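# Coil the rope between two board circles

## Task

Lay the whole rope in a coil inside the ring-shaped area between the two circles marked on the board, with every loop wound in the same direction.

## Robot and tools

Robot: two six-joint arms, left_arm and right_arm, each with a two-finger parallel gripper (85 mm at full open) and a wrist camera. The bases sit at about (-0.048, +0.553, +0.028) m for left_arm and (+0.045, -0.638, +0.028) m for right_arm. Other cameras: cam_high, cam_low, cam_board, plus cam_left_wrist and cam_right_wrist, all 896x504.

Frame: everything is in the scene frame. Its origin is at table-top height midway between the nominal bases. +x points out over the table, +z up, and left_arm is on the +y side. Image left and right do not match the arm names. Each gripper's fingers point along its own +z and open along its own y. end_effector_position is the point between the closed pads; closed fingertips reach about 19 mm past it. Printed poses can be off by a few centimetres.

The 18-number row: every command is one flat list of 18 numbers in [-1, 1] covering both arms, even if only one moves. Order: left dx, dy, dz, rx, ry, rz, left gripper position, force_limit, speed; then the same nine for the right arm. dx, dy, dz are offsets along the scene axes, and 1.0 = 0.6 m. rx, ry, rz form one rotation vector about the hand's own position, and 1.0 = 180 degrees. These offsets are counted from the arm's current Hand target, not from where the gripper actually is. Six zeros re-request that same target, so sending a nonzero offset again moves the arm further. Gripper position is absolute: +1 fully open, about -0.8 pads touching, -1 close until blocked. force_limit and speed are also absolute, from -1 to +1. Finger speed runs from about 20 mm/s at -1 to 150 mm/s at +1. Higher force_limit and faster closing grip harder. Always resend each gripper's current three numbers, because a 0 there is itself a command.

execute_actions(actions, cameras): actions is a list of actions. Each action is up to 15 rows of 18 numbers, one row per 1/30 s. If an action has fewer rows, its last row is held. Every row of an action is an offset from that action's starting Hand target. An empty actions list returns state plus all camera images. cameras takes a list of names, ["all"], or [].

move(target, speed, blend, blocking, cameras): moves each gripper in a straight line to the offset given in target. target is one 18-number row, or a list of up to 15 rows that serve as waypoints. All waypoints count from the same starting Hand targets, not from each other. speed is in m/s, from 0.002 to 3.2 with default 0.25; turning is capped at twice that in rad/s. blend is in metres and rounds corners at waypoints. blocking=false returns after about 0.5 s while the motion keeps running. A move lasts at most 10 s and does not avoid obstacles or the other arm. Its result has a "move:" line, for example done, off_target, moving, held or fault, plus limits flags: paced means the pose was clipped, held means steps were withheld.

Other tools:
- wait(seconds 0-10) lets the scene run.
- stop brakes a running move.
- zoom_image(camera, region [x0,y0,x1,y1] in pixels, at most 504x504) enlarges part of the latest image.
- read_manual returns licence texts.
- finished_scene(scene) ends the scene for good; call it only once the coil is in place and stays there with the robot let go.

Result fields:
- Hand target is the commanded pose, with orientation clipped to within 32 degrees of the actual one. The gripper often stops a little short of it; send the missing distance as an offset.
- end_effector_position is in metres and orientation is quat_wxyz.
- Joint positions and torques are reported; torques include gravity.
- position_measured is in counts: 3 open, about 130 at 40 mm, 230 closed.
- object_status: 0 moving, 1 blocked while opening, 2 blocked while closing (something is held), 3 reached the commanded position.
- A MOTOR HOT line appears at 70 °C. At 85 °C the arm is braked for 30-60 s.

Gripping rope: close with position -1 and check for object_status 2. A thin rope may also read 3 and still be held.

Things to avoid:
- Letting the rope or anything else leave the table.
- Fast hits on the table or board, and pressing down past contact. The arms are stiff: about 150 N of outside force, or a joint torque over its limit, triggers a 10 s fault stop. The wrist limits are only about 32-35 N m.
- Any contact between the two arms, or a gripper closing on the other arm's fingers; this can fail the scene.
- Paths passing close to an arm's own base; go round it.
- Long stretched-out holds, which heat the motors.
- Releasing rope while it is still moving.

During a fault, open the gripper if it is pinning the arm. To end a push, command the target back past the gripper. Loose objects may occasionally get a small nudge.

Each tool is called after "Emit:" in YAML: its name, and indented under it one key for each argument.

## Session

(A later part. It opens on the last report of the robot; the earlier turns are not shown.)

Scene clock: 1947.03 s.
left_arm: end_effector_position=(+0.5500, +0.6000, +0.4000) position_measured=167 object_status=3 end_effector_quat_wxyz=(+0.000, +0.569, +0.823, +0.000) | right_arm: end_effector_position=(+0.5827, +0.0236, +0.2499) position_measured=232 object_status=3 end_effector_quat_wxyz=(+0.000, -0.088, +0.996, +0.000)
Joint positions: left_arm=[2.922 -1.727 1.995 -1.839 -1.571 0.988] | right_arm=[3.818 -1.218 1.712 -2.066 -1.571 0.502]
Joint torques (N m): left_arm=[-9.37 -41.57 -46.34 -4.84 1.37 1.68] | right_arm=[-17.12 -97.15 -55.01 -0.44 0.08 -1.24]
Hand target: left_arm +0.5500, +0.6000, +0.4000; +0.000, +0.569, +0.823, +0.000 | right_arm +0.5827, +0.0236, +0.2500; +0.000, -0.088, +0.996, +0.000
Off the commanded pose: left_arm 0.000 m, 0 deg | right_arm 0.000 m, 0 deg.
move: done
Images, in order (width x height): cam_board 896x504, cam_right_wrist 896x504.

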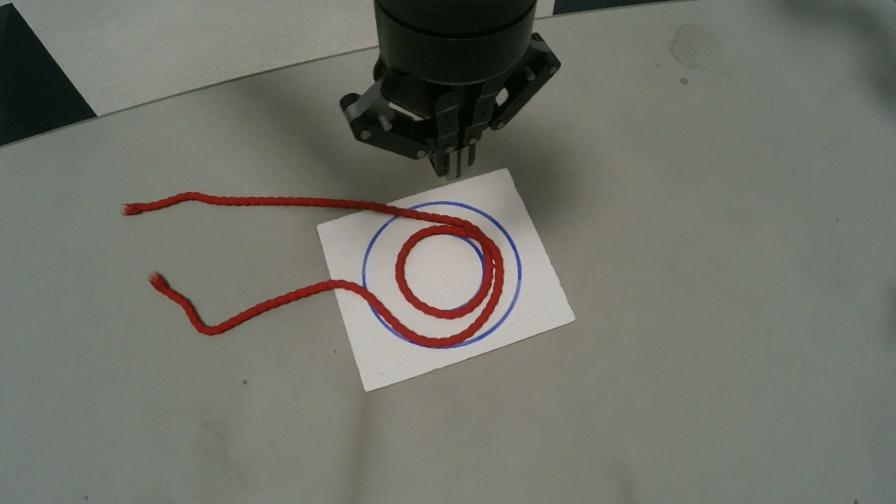

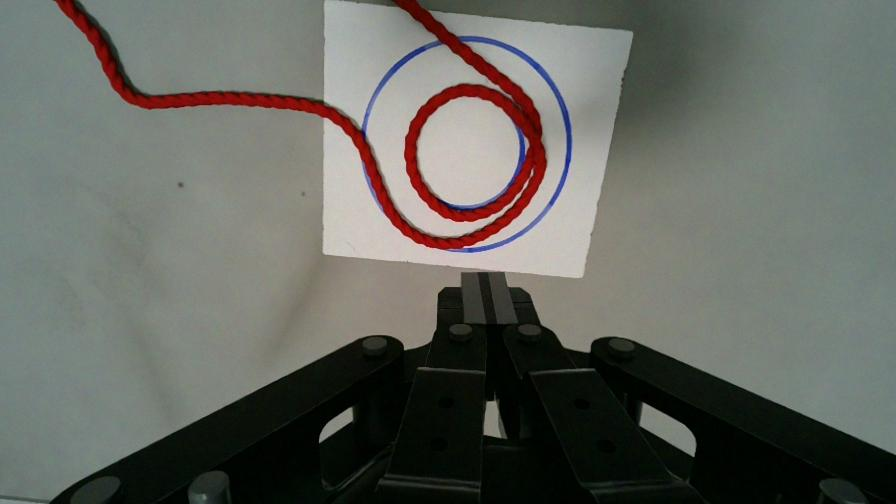

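Emit:
move:
  target:
    - [0,0,0,0,0,0,-0.3,-1,0,-0.0362,-0.0065,-0.2833,0,0,0.1778,-1,-1,0]
    - [0,0,0,0,0,0,-0.3,-1,0,-0.0362,-0.0065,-0.3683,0,0,0.1778,-1,-1,0]
    - [0,0,0,0,0,0,-0.3,-1,0,-0.0765,-0.0427,-0.3683,0,0,0.1778,-1,-1,0]
    - [0,0,0,0,0,0,-0.3,-1,0,-0.0362,-0.0065,-0.3683,0,0,0.1778,-1,-1,0]
    - [0,0,0,0,0,0,-0.3,-1,0,-0.0362,-0.0065,-0.2833,0,0,0.1778,-1,-1,0]
    - [0,0,0,0,0,0,-0.3,-1,0,0,0,0,0,0,0,-1,-1,0]
  speed: [0.3,0.12,0.06,0.1,0.12,0.35]
  cameras: ["cam_right_wrist"]

Emit:
zoom_image:
  camera: "cam_right_wrist"
  region: [330, 20, 610, 270]

Scene clock: 1958.53 s.
left_arm: end_effector_position=(+0.5500, +0.6000, +0.4000) position_measured=167 object_status=3 end_effector_quat_wxyz=(+0.000, +0.569, +0.823, +0.000) | right_arm: end_effector_position=(+0.5827, +0.0236, +0.2499) position_measured=232 object_status=3 end_effector_quat_wxyz=(+0.000, -0.088, +0.996, +0.000)
Joint positions: left_arm=[2.922 -1.727 1.995 -1.839 -1.571 0.988] | right_arm=[3.818 -1.218 1.712 -2.065 -1.571 0.502]
Joint torques (N m): left_arm=[-7.75 -42.68 -45.36 -4.88 0.68 1.94] | right_arm=[-17.08 -97.22 -55.38 -0.42 0.21 1.61]
Hand target: left_arm +0.5500, +0.6000, +0.4000; +0.000, +0.569, +0.823, +0.000 | right_arm +0.5827, +0.0236, +0.2500; +0.000, -0.088, +0.996, +0.000
Off the commanded pose: left_arm 0.000 m, 0 deg | right_arm 0.000 m, 0 deg.
move: done
Images, in order (width x height): cam_right_wrist 896x504.

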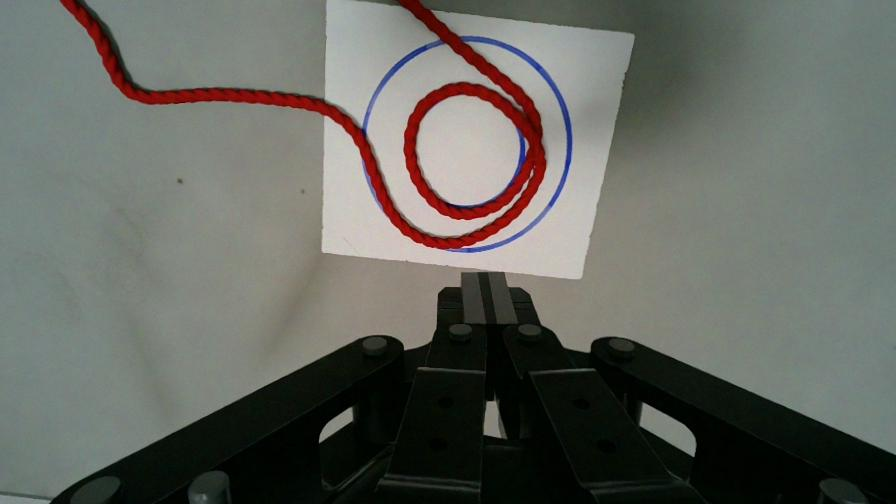

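Scaled by 1.800 from the camera's 896x504 image, which has a finer 1280x720 frame.

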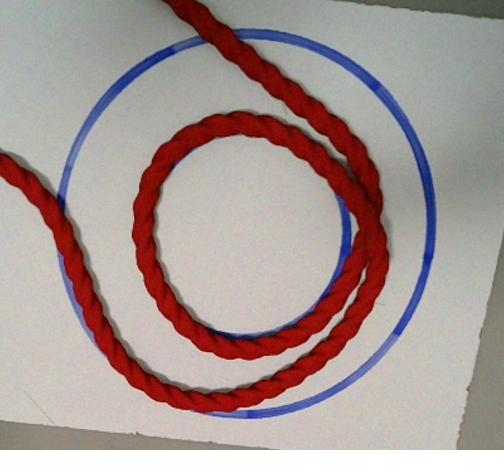

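Emit:
move:
  target:
    - [0,0,0,0,0,0,-0.3,-1,0,-0.1128,-0.481,-0.2,0,0,0.15,-0.3,-1,0]
    - [0,0,0,0,0,0,-0.3,-1,0,-0.1128,-0.481,-0.33,0,0,0.15,-0.3,-1,0]
  speed: [0.4,0.15]
  cameras: ["cam_right_wrist"]

Scene clock: 1974.60 s.
left_arm: end_effector_position=(+0.5500, +0.6000, +0.4000) position_measured=167 object_status=3 end_effector_quat_wxyz=(+0.000, +0.569, +0.823, +0.000) | right_arm: end_effector_position=(+0.5151, -0.2651, +0.0521) position_measured=167 object_status=3 end_effector_quat_wxyz=(+0.000, -0.318, +0.948, +0.000)
Joint positions: left_arm=[2.922 -1.727 1.995 -1.839 -1.571 0.988] | right_arm=[3.509 -1.315 2.335 -2.591 -1.57 -0.278]
Joint torques (N m): left_arm=[-12.09 -42.1 -46.25 -4.78 1.23 1.67] | right_arm=[28.32 -34.12 -21.62 -13.93 2.17 0.51]
Hand target: left_arm +0.5500, +0.6000, +0.4000; +0.000, +0.569, +0.823, +0.000 | right_arm +0.5150, -0.2650, +0.0520; +0.000, -0.318, +0.948, +0.000
Off the commanded pose: left_arm 0.000 m, 0 deg | right_arm 0.000 m, 0 deg.
move: done
Images, in order (width x height): cam_right_wrist 896x504.

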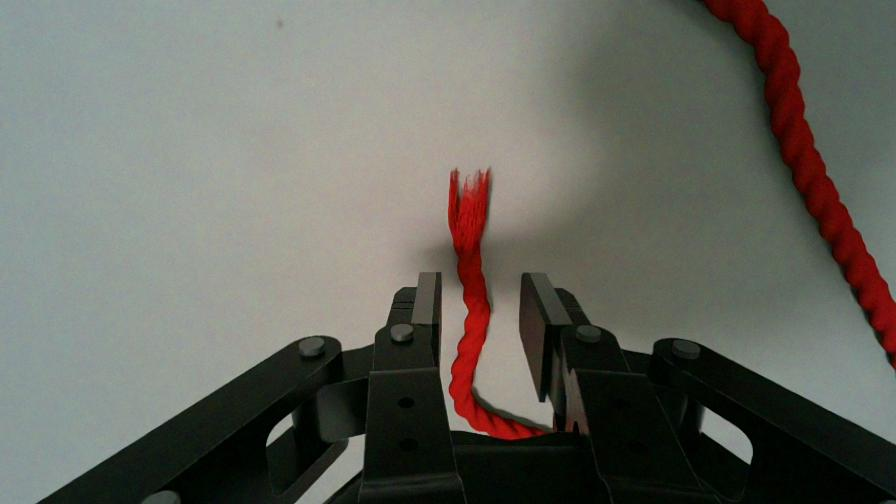

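Emit:
move:
  target:
    - [0,0,0,0,0,0,-0.3,-1,0,0,0,-0.0442,0,0,0,-0.3,-1,0]
    - [0,0,0,0,0,0,-0.3,-1,0,0,0,-0.0442,0,0,0,-1,-1,-1]
  speed: 0.06

Emit:
move:
  target:
    - [0,0,0,0,0,0,-0.3,-1,0,0.025,0.075,0.1242,0,0,-0.0944,-1,-1,-1]
    - [0,0,0,0,0,0,-0.3,-1,0,0.075,0.225,0.3742,0,0,-0.2611,-1,-1,-1]
    - [0,0,0,0,0,0,-0.3,-1,0,0.1417,0.3917,0.5742,0,0,-0.4556,-1,-1,-1]
  speed: [0.12,0.15,0.12]
  blend: 0.01
  cameras: ["cam_board", "cam_low"]

Emit:
zoom_image:
  camera: "cam_board"
  region: [340, 170, 550, 380]

Scene clock: 1982.07 s.
left_arm: end_effector_position=(+0.5500, +0.6000, +0.4000) position_measured=167 object_status=3 end_effector_quat_wxyz=(+0.000, +0.569, +0.823, +0.000) | right_arm: end_effector_position=(+0.5150, -0.2650, +0.0254) position_measured=213 object_status=2 end_effector_quat_wxyz=(+0.000, -0.318, +0.948, +0.000)
Joint positions: left_arm=[2.922 -1.727 1.995 -1.839 -1.571 0.988] | right_arm=[3.51 -1.263 2.345 -2.653 -1.57 -0.278]
Joint torques (N m): left_arm=[-9.97 -41.87 -44.87 -4.64 1.1 1.97] | right_arm=[17.7 -34.5 -19.11 -12.96 1.12 -0.34]
Hand target: left_arm +0.5500, +0.6000, +0.4000; +0.000, +0.569, +0.823, +0.000 | right_arm +0.5150, -0.2650, +0.0254; +0.000, -0.318, +0.948, +0.000
Off the commanded pose: left_arm 0.000 m, 0 deg | right_arm 0.000 m, 0 deg.
move: done

Scene clock: 1988.10 s.
left_arm: end_effector_position=(+0.5500, +0.6000, +0.4000) position_measured=167 object_status=3 end_effector_quat_wxyz=(+0.000, +0.569, +0.823, +0.000) | right_arm: end_effector_position=(+0.6000, -0.0300, +0.3699) position_measured=213 object_status=2 end_effector_quat_wxyz=(+0.000, +0.382, +0.924, +0.000)
Joint positions: left_arm=[2.922 -1.727 1.995 -1.839 -1.571 0.988] | right_arm=[3.753 -1.339 1.646 -1.878 -1.571 1.397]
Joint torques (N m): left_arm=[-10.72 -43.51 -45.51 -4.81 1.58 2.22] | right_arm=[32.5 -52.29 -58.4 -0.3 0.15 1.71]
Hand target: left_arm +0.5500, +0.6000, +0.4000; +0.000, +0.569, +0.823, +0.000 | right_arm +0.6000, -0.0300, +0.3700; +0.000, +0.382, +0.924, +0.000
Off the commanded pose: left_arm 0.000 m, 0 deg | right_arm 0.000 m, 0 deg.
move: done
Images, in order (width x height): cam_low 896x504, cam_board 896x504.

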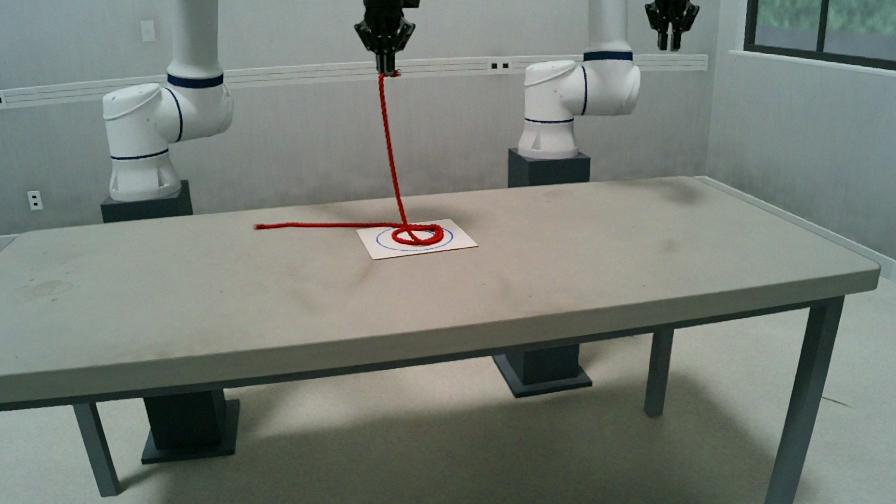

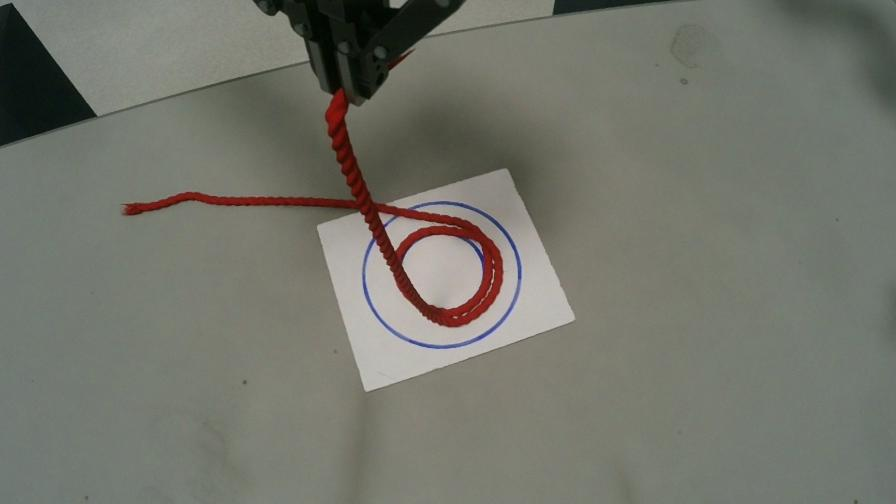

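Scaled by 2.400 from the camera's 896x504 image, which has a finer 1280x720 frame.

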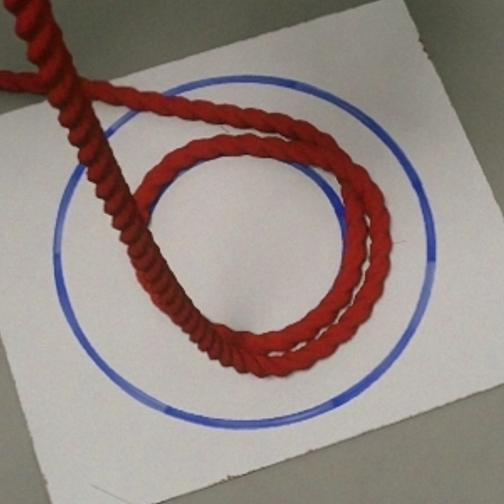

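Emit:
move:
  target:
    - [0,0,0,0,0,0,-0.3,-1,0,0.0302,0.0557,-0.0467,0,0,-0.4083,-1,-1,-1]
    - [0,0,0,0,0,0,-0.3,-1,0,0.0005,0.0163,-0.0967,0,0,-0.5,-1,-1,-1]
    - [0,0,0,0,0,0,-0.3,-1,0,-0.0387,0.0005,-0.1467,0,0,-0.5917,-1,-1,-1]
  speed: [0.15,0.06,0.06]
  blend: 0.005
  cameras: ["cam_board"]

Emit:
zoom_image:
  camera: "cam_board"
  region: [340, 170, 550, 380]

Scene clock: 2005.97 s.
left_arm: end_effector_position=(+0.5500, +0.6000, +0.4000) position_measured=167 object_status=3 end_effector_quat_wxyz=(+0.000, +0.569, +0.823, +0.000) | right_arm: end_effector_position=(+0.5768, -0.0297, +0.2820) position_measured=213 object_status=2 end_effector_quat_wxyz=(+0.000, +0.969, +0.247, +0.000)
Joint positions: left_arm=[2.922 -1.727 1.995 -1.839 -1.571 0.988] | right_arm=[3.77 -1.309 1.772 -2.034 -1.571 3.273]
Joint torques (N m): left_arm=[-8.67 -41.27 -45.74 -4.83 1.47 2.47] | right_arm=[30.6 -89.89 -40.18 -14.09 0.85 1.47]
Hand target: left_arm +0.5500, +0.6000, +0.4000; +0.000, +0.569, +0.823, +0.000 | right_arm +0.5768, -0.0297, +0.2819; +0.000, +0.969, +0.247, +0.000
Off the commanded pose: left_arm 0.000 m, 0 deg | right_arm 0.000 m, 0 deg.
move: done
Images, in order (width x height): cam_board 896x504.

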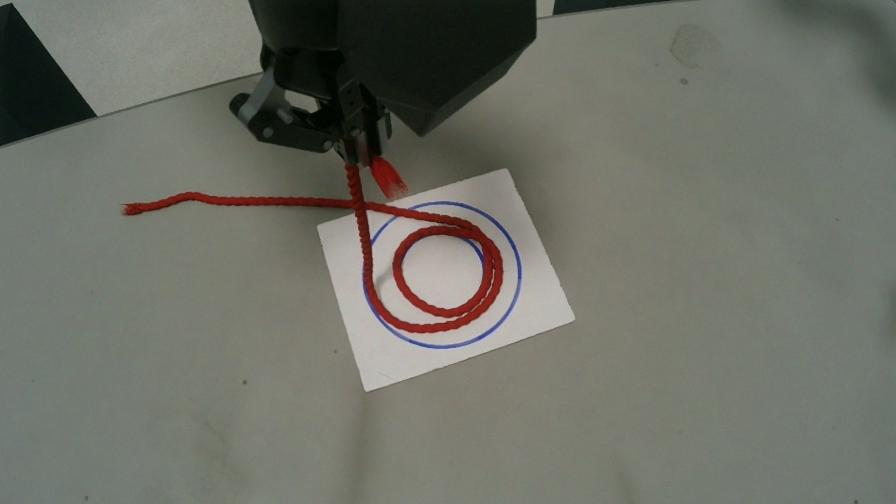

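Scaled by 2.400 from the camera's 896x504 image, which has a finer 1280x720 frame.

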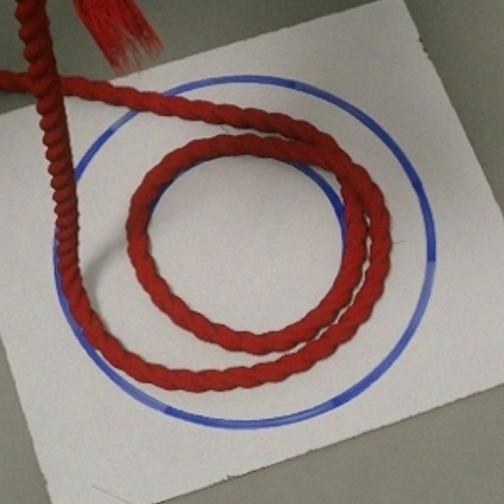

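Emit:
move:
  target:
    - [0,0,0,0,0,0,-0.3,-1,0,0.0283,0.0345,0.0883,0,0,0.0917,-1,-1,-1]
    - [0,0,0,0,0,0,-0.3,-1,0,0,0.0217,0.03,0,0,0,-1,-1,-1]
  speed: 0.06
  cameras: ["cam_board"]

Emit:
zoom_image:
  camera: "cam_board"
  region: [340, 170, 550, 380]

Scene clock: 2014.90 s.
left_arm: end_effector_position=(+0.5500, +0.6000, +0.4000) position_measured=167 object_status=3 end_effector_quat_wxyz=(+0.000, +0.569, +0.823, +0.000) | right_arm: end_effector_position=(+0.5768, -0.0167, +0.3000) position_measured=213 object_status=2 end_effector_quat_wxyz=(+0.000, +0.969, +0.247, +0.000)
Joint positions: left_arm=[2.922 -1.727 1.995 -1.839 -1.571 0.988] | right_arm=[3.783 -1.306 1.735 -1.998 -1.571 3.286]
Joint torques (N m): left_arm=[-8.28 -44.15 -44.93 -4.57 0.58 2.18] | right_arm=[31.26 -90.75 -40.3 -14.45 0.96 1.42]
Hand target: left_arm +0.5500, +0.6000, +0.4000; +0.000, +0.569, +0.823, +0.000 | right_arm +0.5768, -0.0167, +0.2999; +0.000, +0.969, +0.247, +0.000
Off the commanded pose: left_arm 0.000 m, 0 deg | right_arm 0.000 m, 0 deg.
move: done
Images, in order (width x height): cam_board 896x504.

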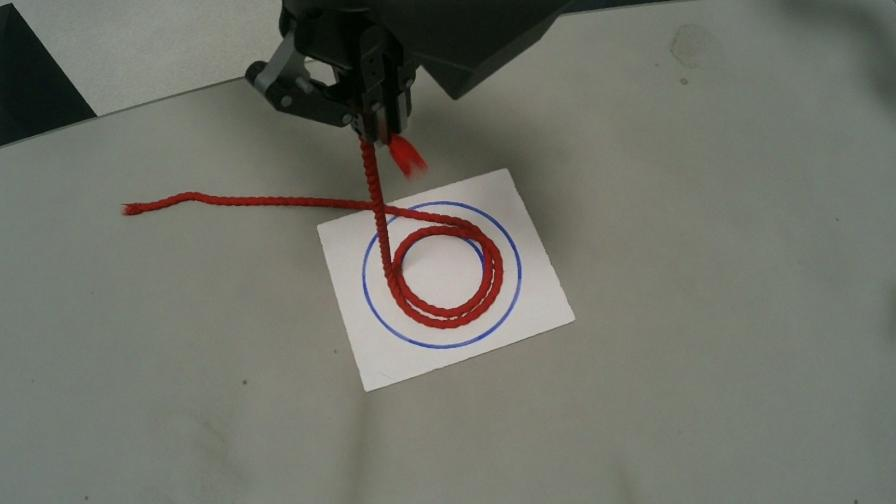

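Scaled by 2.400 from the camera's 896x504 image, which has a finer 1280x720 frame.

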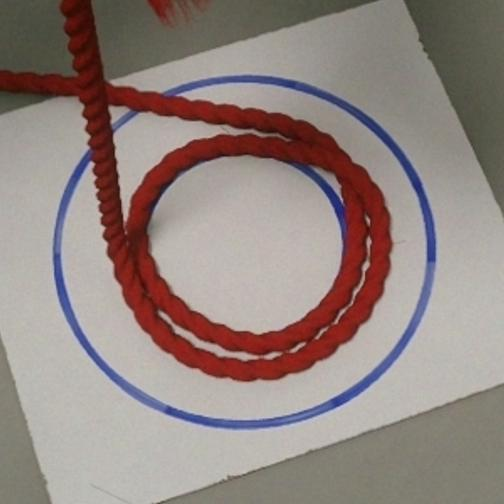

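Emit:
move:
  target:
    - [0,0,0,0,0,0,-0.3,-1,0,-0.0322,-0.0038,-0.05,0,0,-0.0917,-1,-1,-1]
    - [0,0,0,0,0,0,-0.3,-1,0,-0.0587,0.0158,-0.0967,0,0,-0.1833,-1,-1,-1]
  speed: 0.05
  blend: 0.005
  cameras: ["cam_board"]

Emit:
zoom_image:
  camera: "cam_board"
  region: [340, 170, 550, 380]

Scene clock: 2022.90 s.
left_arm: end_effector_position=(+0.5500, +0.6000, +0.4000) position_measured=167 object_status=3 end_effector_quat_wxyz=(+0.000, +0.569, +0.823, +0.000) | right_arm: end_effector_position=(+0.5416, -0.0072, +0.2419) position_measured=213 object_status=2 end_effector_quat_wxyz=(+0.000, +0.999, -0.038, +0.000)
Joint positions: left_arm=[2.922 -1.727 1.995 -1.839 -1.571 0.988] | right_arm=[3.82 -1.284 1.82 -2.106 -1.571 3.899]
Joint torques (N m): left_arm=[-11.11 -41.9 -45.37 -4.46 1.11 2.18] | right_arm=[30.9 -53.5 -38.08 -14.11 0.92 1.61]
Hand target: left_arm +0.5500, +0.6000, +0.4000; +0.000, +0.569, +0.823, +0.000 | right_arm +0.5416, -0.0072, +0.2419; +0.000, +0.999, -0.038, +0.000
Off the commanded pose: left_arm 0.000 m, 0 deg | right_arm 0.000 m, 0 deg.
move: done
Images, in order (width x height): cam_board 896x504.

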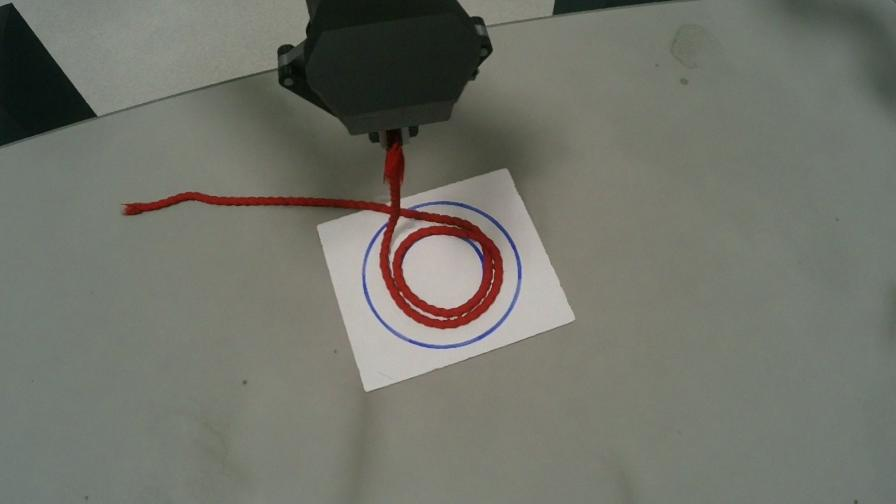

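Scaled by 2.400 from the camera's 896x504 image, which has a finer 1280x720 frame.

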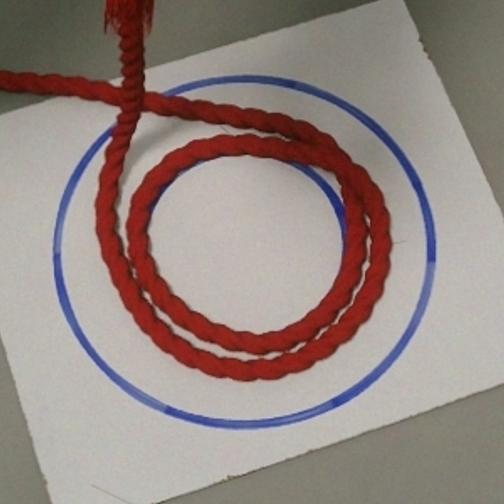

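Emit:
move:
  target:
    - [0,0,0,0,0,0,-0.3,-1,0,-0.0245,0.0308,-0.05,0,0,-0.0917,-1,-1,-1]
    - [0,0,0,0,0,0,-0.3,-1,0,-0.039,0.054,-0.07,0,0,-0.1361,-1,-1,-1]
  speed: 0.05
  blend: 0.005
  cameras: ["cam_board"]

Emit:
zoom_image:
  camera: "cam_board"
  region: [340, 170, 550, 380]

Scene clock: 2030.30 s.
left_arm: end_effector_position=(+0.5500, +0.6000, +0.4000) position_measured=167 object_status=3 end_effector_quat_wxyz=(+0.000, +0.569, +0.823, +0.000) | right_arm: end_effector_position=(+0.5182, +0.0252, +0.1999) position_measured=213 object_status=2 end_effector_quat_wxyz=(+0.000, +0.968, -0.249, +0.000)
Joint positions: left_arm=[2.922 -1.727 1.995 -1.839 -1.571 0.988] | right_arm=[3.871 -1.229 1.83 -2.172 -1.57 4.377]
Joint torques (N m): left_arm=[-9.53 -42.91 -45.6 -5.54 1.09 2.64] | right_arm=[30.31 -54.99 -53.38 -13.99 0.56 1.69]
Hand target: left_arm +0.5500, +0.6000, +0.4000; +0.000, +0.569, +0.823, +0.000 | right_arm +0.5182, +0.0252, +0.1999; +0.000, +0.968, -0.249, +0.000
Off the commanded pose: left_arm 0.000 m, 0 deg | right_arm 0.000 m, 0 deg.
move: done
Images, in order (width x height): cam_board 896x504.

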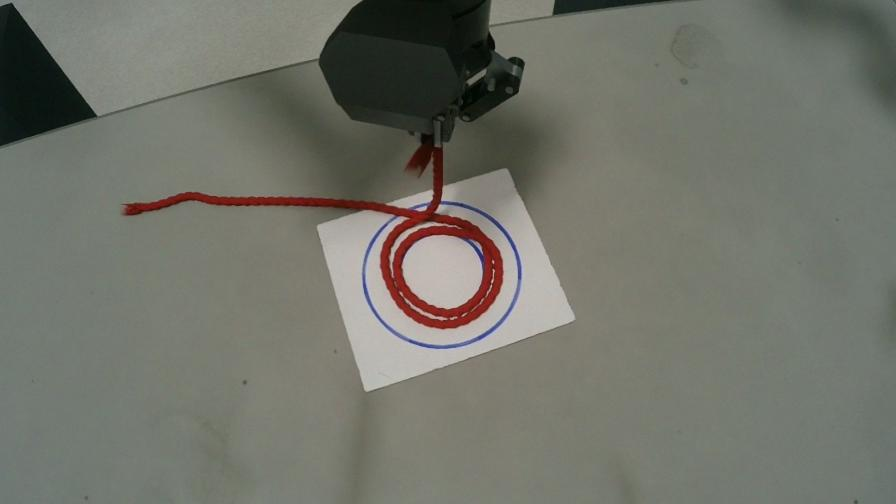

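Scaled by 2.400 from the camera's 896x504 image, which has a finer 1280x720 frame.

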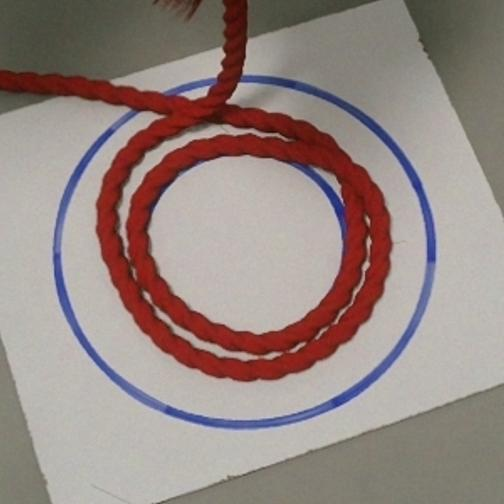

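Emit:
move:
  target:
    - [0,0,0,0,0,0,-0.3,-1,0,-0.0007,0.0268,-0.0217,0,0,-0.0444,-1,-1,-1]
    - [0,0,0,0,0,0,-0.3,-1,0,0.0145,0.0472,-0.05,0,0,-0.0917,-1,-1,-1]
  speed: 0.05
  blend: 0.005
  cameras: ["cam_board"]

Emit:
zoom_image:
  camera: "cam_board"
  region: [340, 170, 550, 380]

Scene clock: 2036.03 s.
left_arm: end_effector_position=(+0.5500, +0.6000, +0.4000) position_measured=167 object_status=3 end_effector_quat_wxyz=(+0.000, +0.569, +0.823, +0.000) | right_arm: end_effector_position=(+0.5269, +0.0535, +0.1700) position_measured=213 object_status=2 end_effector_quat_wxyz=(+0.000, +0.923, -0.386, +0.000)
Joint positions: left_arm=[2.922 -1.727 1.995 -1.839 -1.571 0.988] | right_arm=[3.889 -1.161 1.793 -2.203 -1.57 4.683]
Joint torques (N m): left_arm=[-9.88 -43.32 -45.63 -5.08 0.85 2.42] | right_arm=[31.54 -60.95 -52.15 -14.26 1.09 1.37]
Hand target: left_arm +0.5500, +0.6000, +0.4000; +0.000, +0.569, +0.823, +0.000 | right_arm +0.5269, +0.0535, +0.1699; +0.000, +0.923, -0.386, +0.000
Off the commanded pose: left_arm 0.000 m, 0 deg | right_arm 0.000 m, 0 deg.
move: done
Images, in order (width x height): cam_board 896x504.

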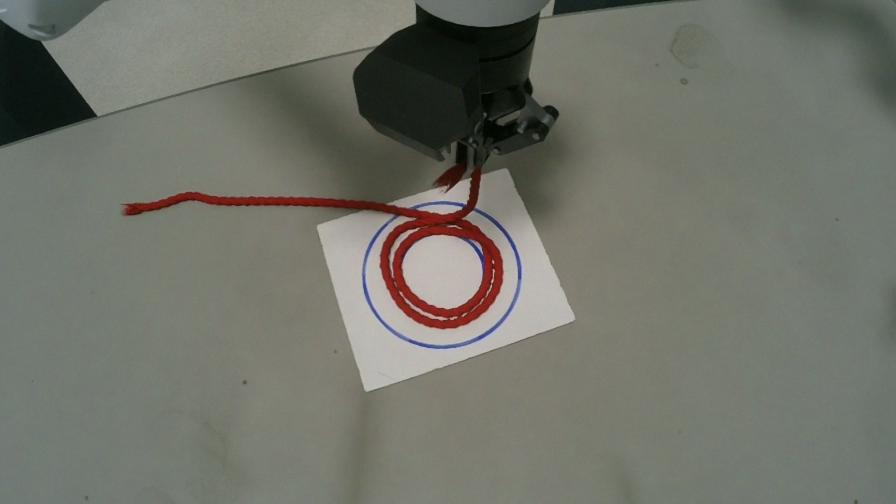

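Scaled by 2.400 from the camera's 896x504 image, which has a finer 1280x720 frame.

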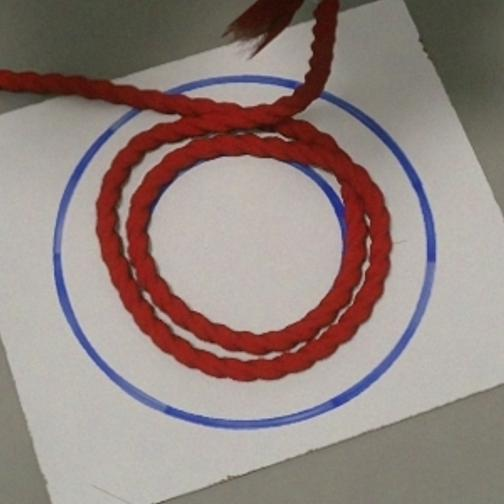

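Emit:
move:
  target:
    - [0,0,0,0,0,0,-0.3,-1,0,0.0253,0.0067,-0.0367,0,0,-0.0472,-1,-1,-1]
    - [0,0,0,0,0,0,-0.3,-1,0,0.0732,0.0138,-0.0917,0,0,-0.1139,-1,-1,-1]
  speed: 0.05
  blend: 0.005
  cameras: ["cam_board"]

Emit:
zoom_image:
  camera: "cam_board"
  region: [340, 170, 550, 380]

Scene clock: 2044.53 s.
left_arm: end_effector_position=(+0.5500, +0.6000, +0.4000) position_measured=167 object_status=3 end_effector_quat_wxyz=(+0.000, +0.569, +0.823, +0.000) | right_arm: end_effector_position=(+0.5708, +0.0618, +0.1149) position_measured=213 object_status=2 end_effector_quat_wxyz=(+0.000, +0.839, -0.544, +0.000)
Joint positions: left_arm=[2.922 -1.727 1.995 -1.839 -1.571 0.988] | right_arm=[3.861 -1.061 1.756 -2.265 -1.57 5.013]
Joint torques (N m): left_arm=[-9.8 -42.74 -45.48 -4.96 0.96 2.6] | right_arm=[-16.13 -68.99 -50.59 -13.99 1.27 1.54]
Hand target: left_arm +0.5500, +0.6000, +0.4000; +0.000, +0.569, +0.823, +0.000 | right_arm +0.5708, +0.0618, +0.1149; +0.000, +0.839, -0.544, +0.000
Off the commanded pose: left_arm 0.000 m, 0 deg | right_arm 0.000 m, 0 deg.
move: done
Images, in order (width x height): cam_board 896x504.

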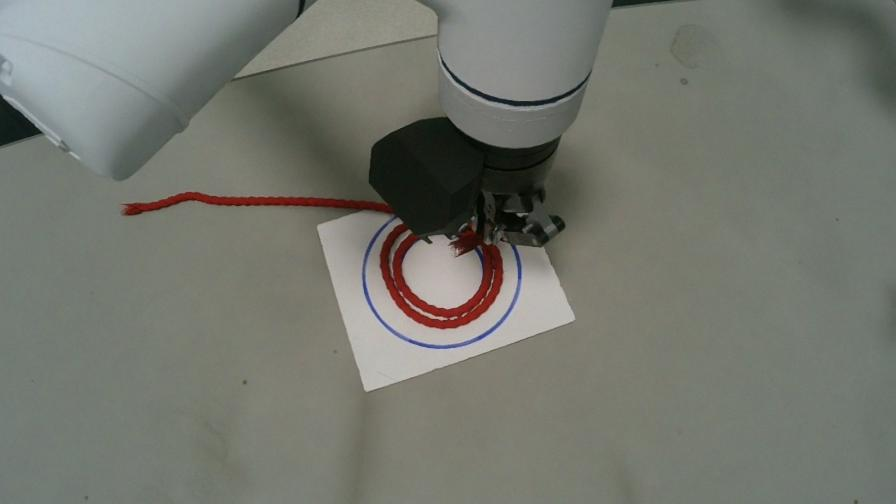

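Scaled by 2.400 from the camera's 896x504 image, which has a finer 1280x720 frame.

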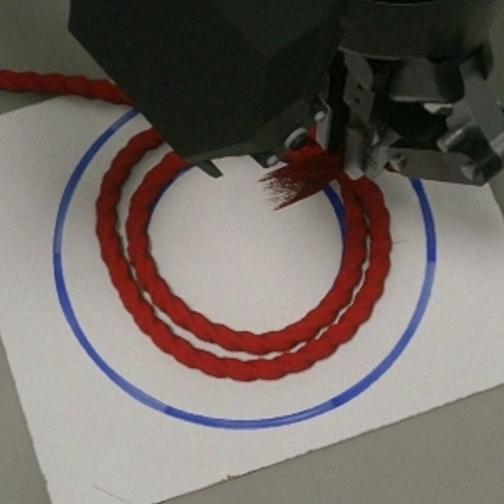

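Emit:
wait:
  seconds: 0
  cameras: ["cam_high", "cam_low"]

Emit:
zoom_image:
  camera: "cam_low"
  region: [340, 150, 490, 270]

Scene clock: 2045.57 s.
left_arm: end_effector_position=(+0.5500, +0.6000, +0.4000) position_measured=167 object_status=3 end_effector_quat_wxyz=(+0.000, +0.569, +0.823, +0.000) | right_arm: end_effector_position=(+0.5708, +0.0618, +0.1149) position_measured=213 object_status=2 end_effector_quat_wxyz=(+0.000, +0.839, -0.544, +0.000)
Joint positions: left_arm=[2.922 -1.727 1.995 -1.839 -1.571 0.988] | right_arm=[3.861 -1.061 1.756 -2.265 -1.57 5.013]
Joint torques (N m): left_arm=[-11.62 -40.74 -45.45 -5.08 1 2.62] | right_arm=[-17.39 -67.56 -49.84 -13.83 -0.07 1.56]
Hand target: left_arm +0.5500, +0.6000, +0.4000; +0.000, +0.569, +0.823, +0.000 | right_arm +0.5708, +0.0618, +0.1149; +0.000, +0.839, -0.544, +0.000
Tool commands: left_gripper/position=-0.3 left_gripper/force_limit=-1.0 left_gripper/speed=+0.0 right_gripper/position=-1.0 right_gripper/force_limit=-1.0 right_gripper/speed=-1.0
Off the commanded pose: left_arm 0.000 m, 0 deg | right_arm 0.000 m, 0 deg.
Images, in order (width x height): cam_high 896x504, cam_low 896x504.

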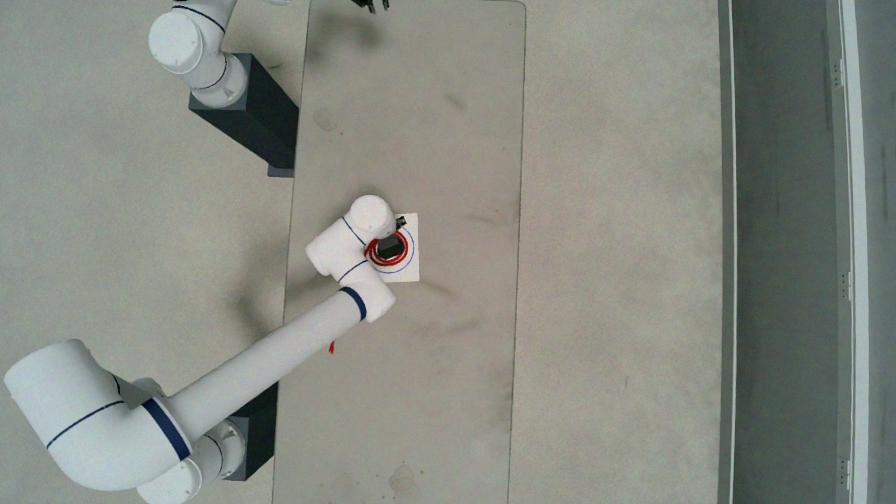

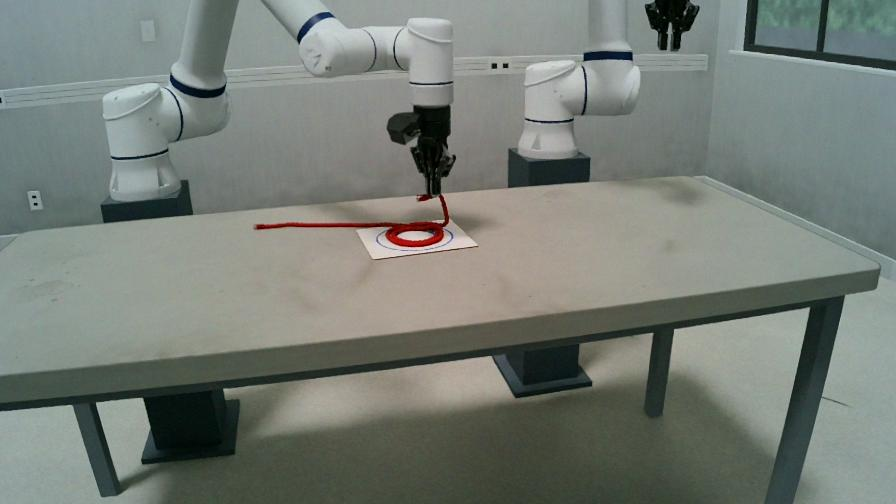

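Scaled by 3.360 from the camera's 896x504 image, which has a finer 1280x720 frame.

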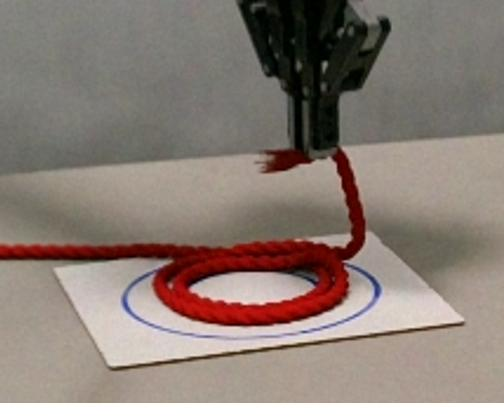

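Emit:
move:
  target:
    - [0,0,0,0,0,0,-0.3,-1,0,0.0445,-0.0183,-0.055,0,0,-0.0667,-1,-1,-1]
    - [0,0,0,0,0,0,-0.3,-1,0,0.071,-0.05,-0.1,0,0,-0.1222,-1,-1,-1]
  speed: 0.05
  blend: 0.005
  cameras: ["cam_board", "cam_low"]

Emit:
zoom_image:
  camera: "cam_board"
  region: [340, 170, 550, 380]

Emit:
zoom_image:
  camera: "cam_low"
  region: [350, 170, 490, 270]

Scene clock: 2052.97 s.
left_arm: end_effector_position=(+0.5500, +0.6000, +0.4000) position_measured=167 object_status=3 end_effector_quat_wxyz=(+0.000, +0.569, +0.823, +0.000) | right_arm: end_effector_position=(+0.6134, +0.0318, +0.0550) position_measured=213 object_status=2 end_effector_quat_wxyz=(+0.000, +0.720, -0.694, +0.000)
Joint positions: left_arm=[2.922 -1.727 1.995 -1.839 -1.571 0.988] | right_arm=[3.803 -0.99 1.773 -2.354 -1.57 5.339]
Joint torques (N m): left_arm=[-8.42 -43.19 -45.04 -5.01 1.15 3.05] | right_arm=[-17.18 -71.21 -31.01 -13.8 0.12 1.39]
Hand target: left_arm +0.5500, +0.6000, +0.4000; +0.000, +0.569, +0.823, +0.000 | right_arm +0.6134, +0.0318, +0.0549; +0.000, +0.720, -0.694, +0.000
Off the commanded pose: left_arm 0.000 m, 0 deg | right_arm 0.000 m, 0 deg.
move: done
Images, in order (width x height): cam_low 896x504, cam_board 896x504.

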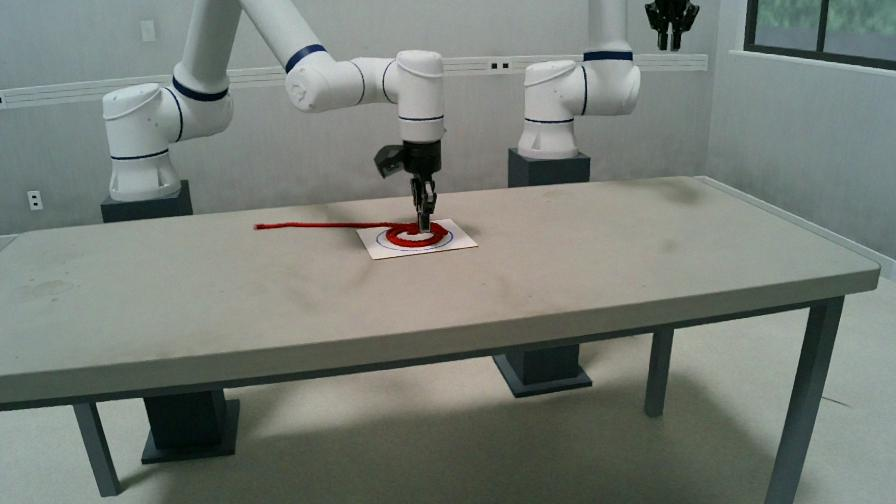

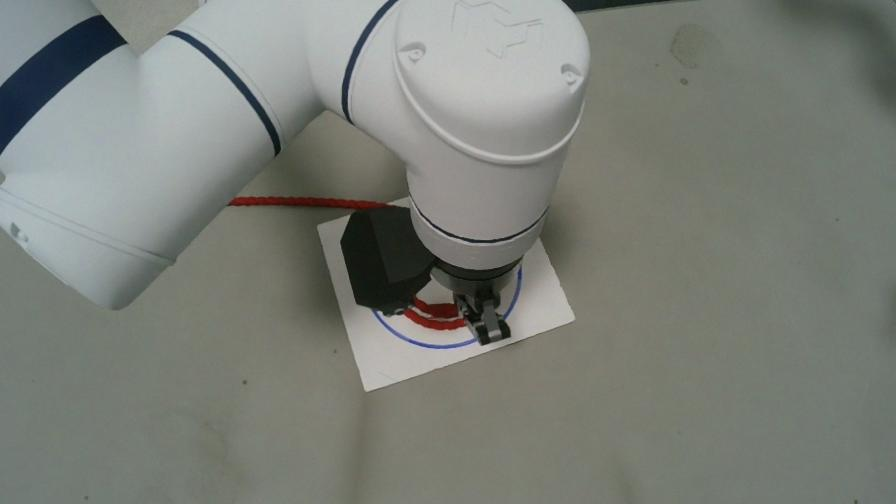

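Scaled by 2.400 from the camera's 896x504 image, which has a finer 1280x720 frame.

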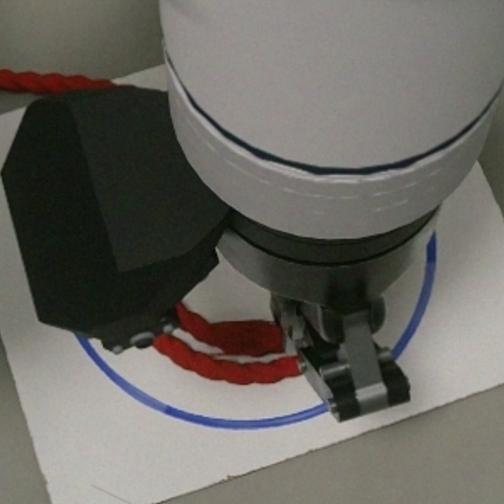

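Scaled by 3.600 from the camera's 896x504 image, which has a finer 1280x720 frame.

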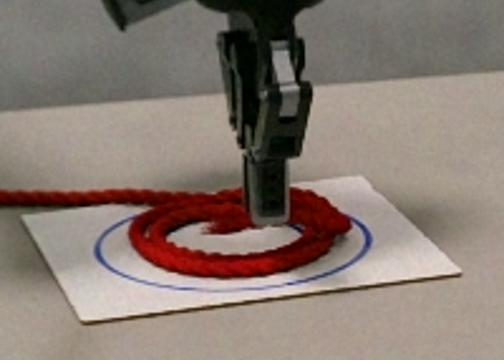

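Emit:
move:
  target:
    - [0,0,0,0,0,0,-0.3,-1,0,0.0202,0.0042,-0.0117,0,0,0.0444,-1,-1,-1]
    - [0,0,0,0,0,0,-0.3,-1,0,0.0265,-0.0042,-0.0258,0,0,0.0722,-1,-1,-1]
  speed: 0.04
  cameras: ["cam_low", "cam_right_wrist"]

Emit:
zoom_image:
  camera: "cam_low"
  region: [350, 170, 490, 270]

Scene clock: 2060.70 s.
left_arm: end_effector_position=(+0.5500, +0.6000, +0.4000) position_measured=167 object_status=3 end_effector_quat_wxyz=(+0.000, +0.569, +0.823, +0.000) | right_arm: end_effector_position=(+0.6293, +0.0293, +0.0395) position_measured=213 object_status=2 end_effector_quat_wxyz=(+0.000, +0.794, -0.608, +0.000)
Joint positions: left_arm=[2.922 -1.727 1.995 -1.839 -1.571 0.988] | right_arm=[3.789 -0.962 1.759 -2.368 -1.57 5.099]
Joint torques (N m): left_arm=[-10.43 -42 -45.5 -5.1 1.59 3.44] | right_arm=[-17.6 -73.29 -30.06 -14.1 2.44 -2.07]
Hand target: left_arm +0.5500, +0.6000, +0.4000; +0.000, +0.569, +0.823, +0.000 | right_arm +0.6293, +0.0293, +0.0394; +0.000, +0.794, -0.608, +0.000
Off the commanded pose: left_arm 0.000 m, 0 deg | right_arm 0.000 m, 0 deg.
move: done
Images, in order (width x height): cam_low 896x504, cam_right_wrist 896x504.

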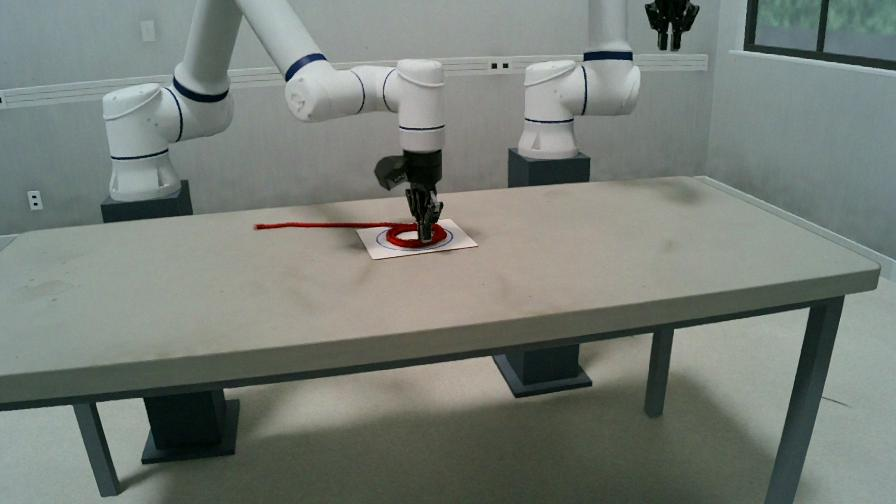

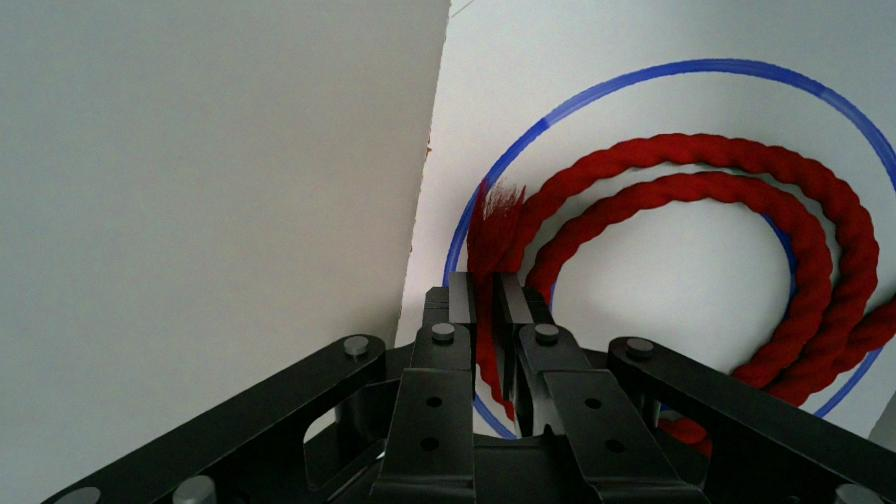

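Scaled by 3.600 from the camera's 896x504 image, which has a finer 1280x720 frame.

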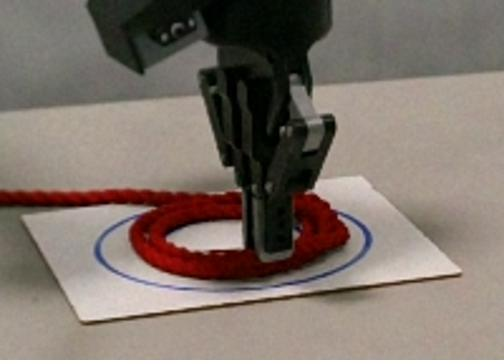

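Emit:
move:
  target:
    - [0,0,0,0,0,0,-0.3,-1,0,0,0,-0.0055,0,0,0,-1,-1,-1]
    - [0,0,0,0,0,0,-0.3,-1,0,0,0,-0.0055,0,0,0,-0.49,-1,-1]
    - [0,0,0,0,0,0,-0.3,-1,0,0,0,0.07,0,0,0,-0.49,-1,-1]
  speed: [0.03,0.05,0.04]

Emit:
move:
  target:
    - [0,0,0,0,0,0,-0.3,-1,0,-0.0777,-0.0095,0.2742,0,0,0.9,-0.49,-1,-1]
    - [0,0,0,0,0,0,-0.3,-1,0,-0.0777,-0.0095,0.2742,0,0,1,-0.49,-1,-1]
  speed: 0.5
  cameras: ["cam_board", "cam_right_wrist"]

Emit:
zoom_image:
  camera: "cam_board"
  region: [340, 170, 550, 380]

Scene clock: 2065.13 s.
left_arm: end_effector_position=(+0.5500, +0.6000, +0.4000) position_measured=167 object_status=3 end_effector_quat_wxyz=(+0.000, +0.569, +0.823, +0.000) | right_arm: end_effector_position=(+0.6293, +0.0293, +0.0813) position_measured=191 object_status=3 end_effector_quat_wxyz=(+0.000, +0.794, -0.608, +0.000)
Joint positions: left_arm=[2.922 -1.727 1.995 -1.839 -1.571 0.988] | right_arm=[3.789 -1.01 1.745 -2.306 -1.57 5.098]
Joint torques (N m): left_arm=[-9.31 -43.01 -45.91 -5.19 1.47 3.32] | right_arm=[-9.63 -106.63 -49.07 -0.3 2.31 -1.49]
Hand target: left_arm +0.5500, +0.6000, +0.4000; +0.000, +0.569, +0.823, +0.000 | right_arm +0.6293, +0.0293, +0.0814; +0.000, +0.794, -0.608, +0.000
Off the commanded pose: left_arm 0.000 m, 0 deg | right_arm 0.000 m, 0 deg.
move: done

Scene clock: 2069.50 s.
left_arm: end_effector_position=(+0.5500, +0.6000, +0.4000) position_measured=167 object_status=3 end_effector_quat_wxyz=(+0.000, +0.569, +0.823, +0.000) | right_arm: end_effector_position=(+0.5827, +0.0236, +0.2459) position_measured=191 object_status=3 end_effector_quat_wxyz=(+0.000, +0.608, +0.794, +0.000)
Joint positions: left_arm=[2.922 -1.727 1.995 -1.839 -1.571 0.988] | right_arm=[3.818 -1.214 1.715 -2.071 -1.571 1.986]
Joint torques (N m): left_arm=[-10.28 -43.16 -46.06 -5.25 1.24 3.24] | right_arm=[-16.08 -96.82 -38.66 -12.84 2.43 -2]
Hand target: left_arm +0.5500, +0.6000, +0.4000; +0.000, +0.569, +0.823, +0.000 | right_arm +0.5827, +0.0236, +0.2459; +0.000, +0.608, +0.794, +0.000
Off the commanded pose: left_arm 0.000 m, 0 deg | right_arm 0.000 m, 0 deg.
move: done
Images, in order (width x height): cam_board 896x504, cam_right_wrist 896x504.

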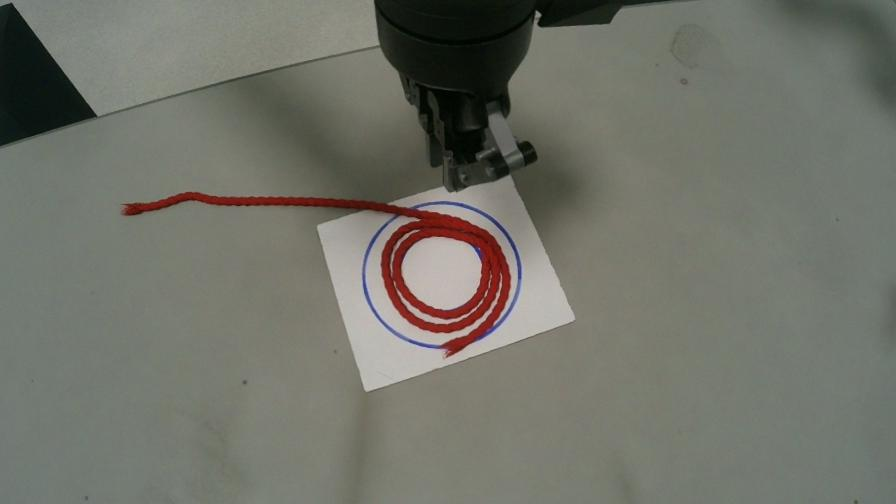

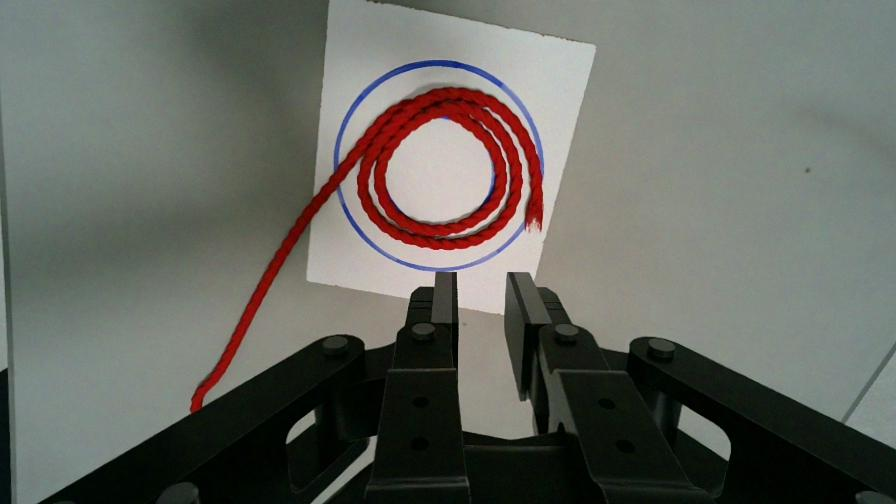

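Scaled by 2.400 from the camera's 896x504 image, which has a finer 1280x720 frame.

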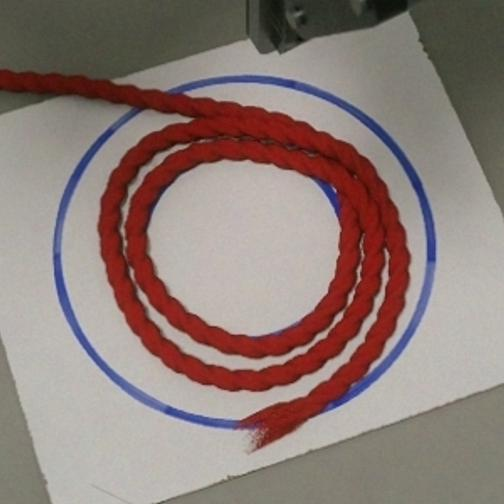

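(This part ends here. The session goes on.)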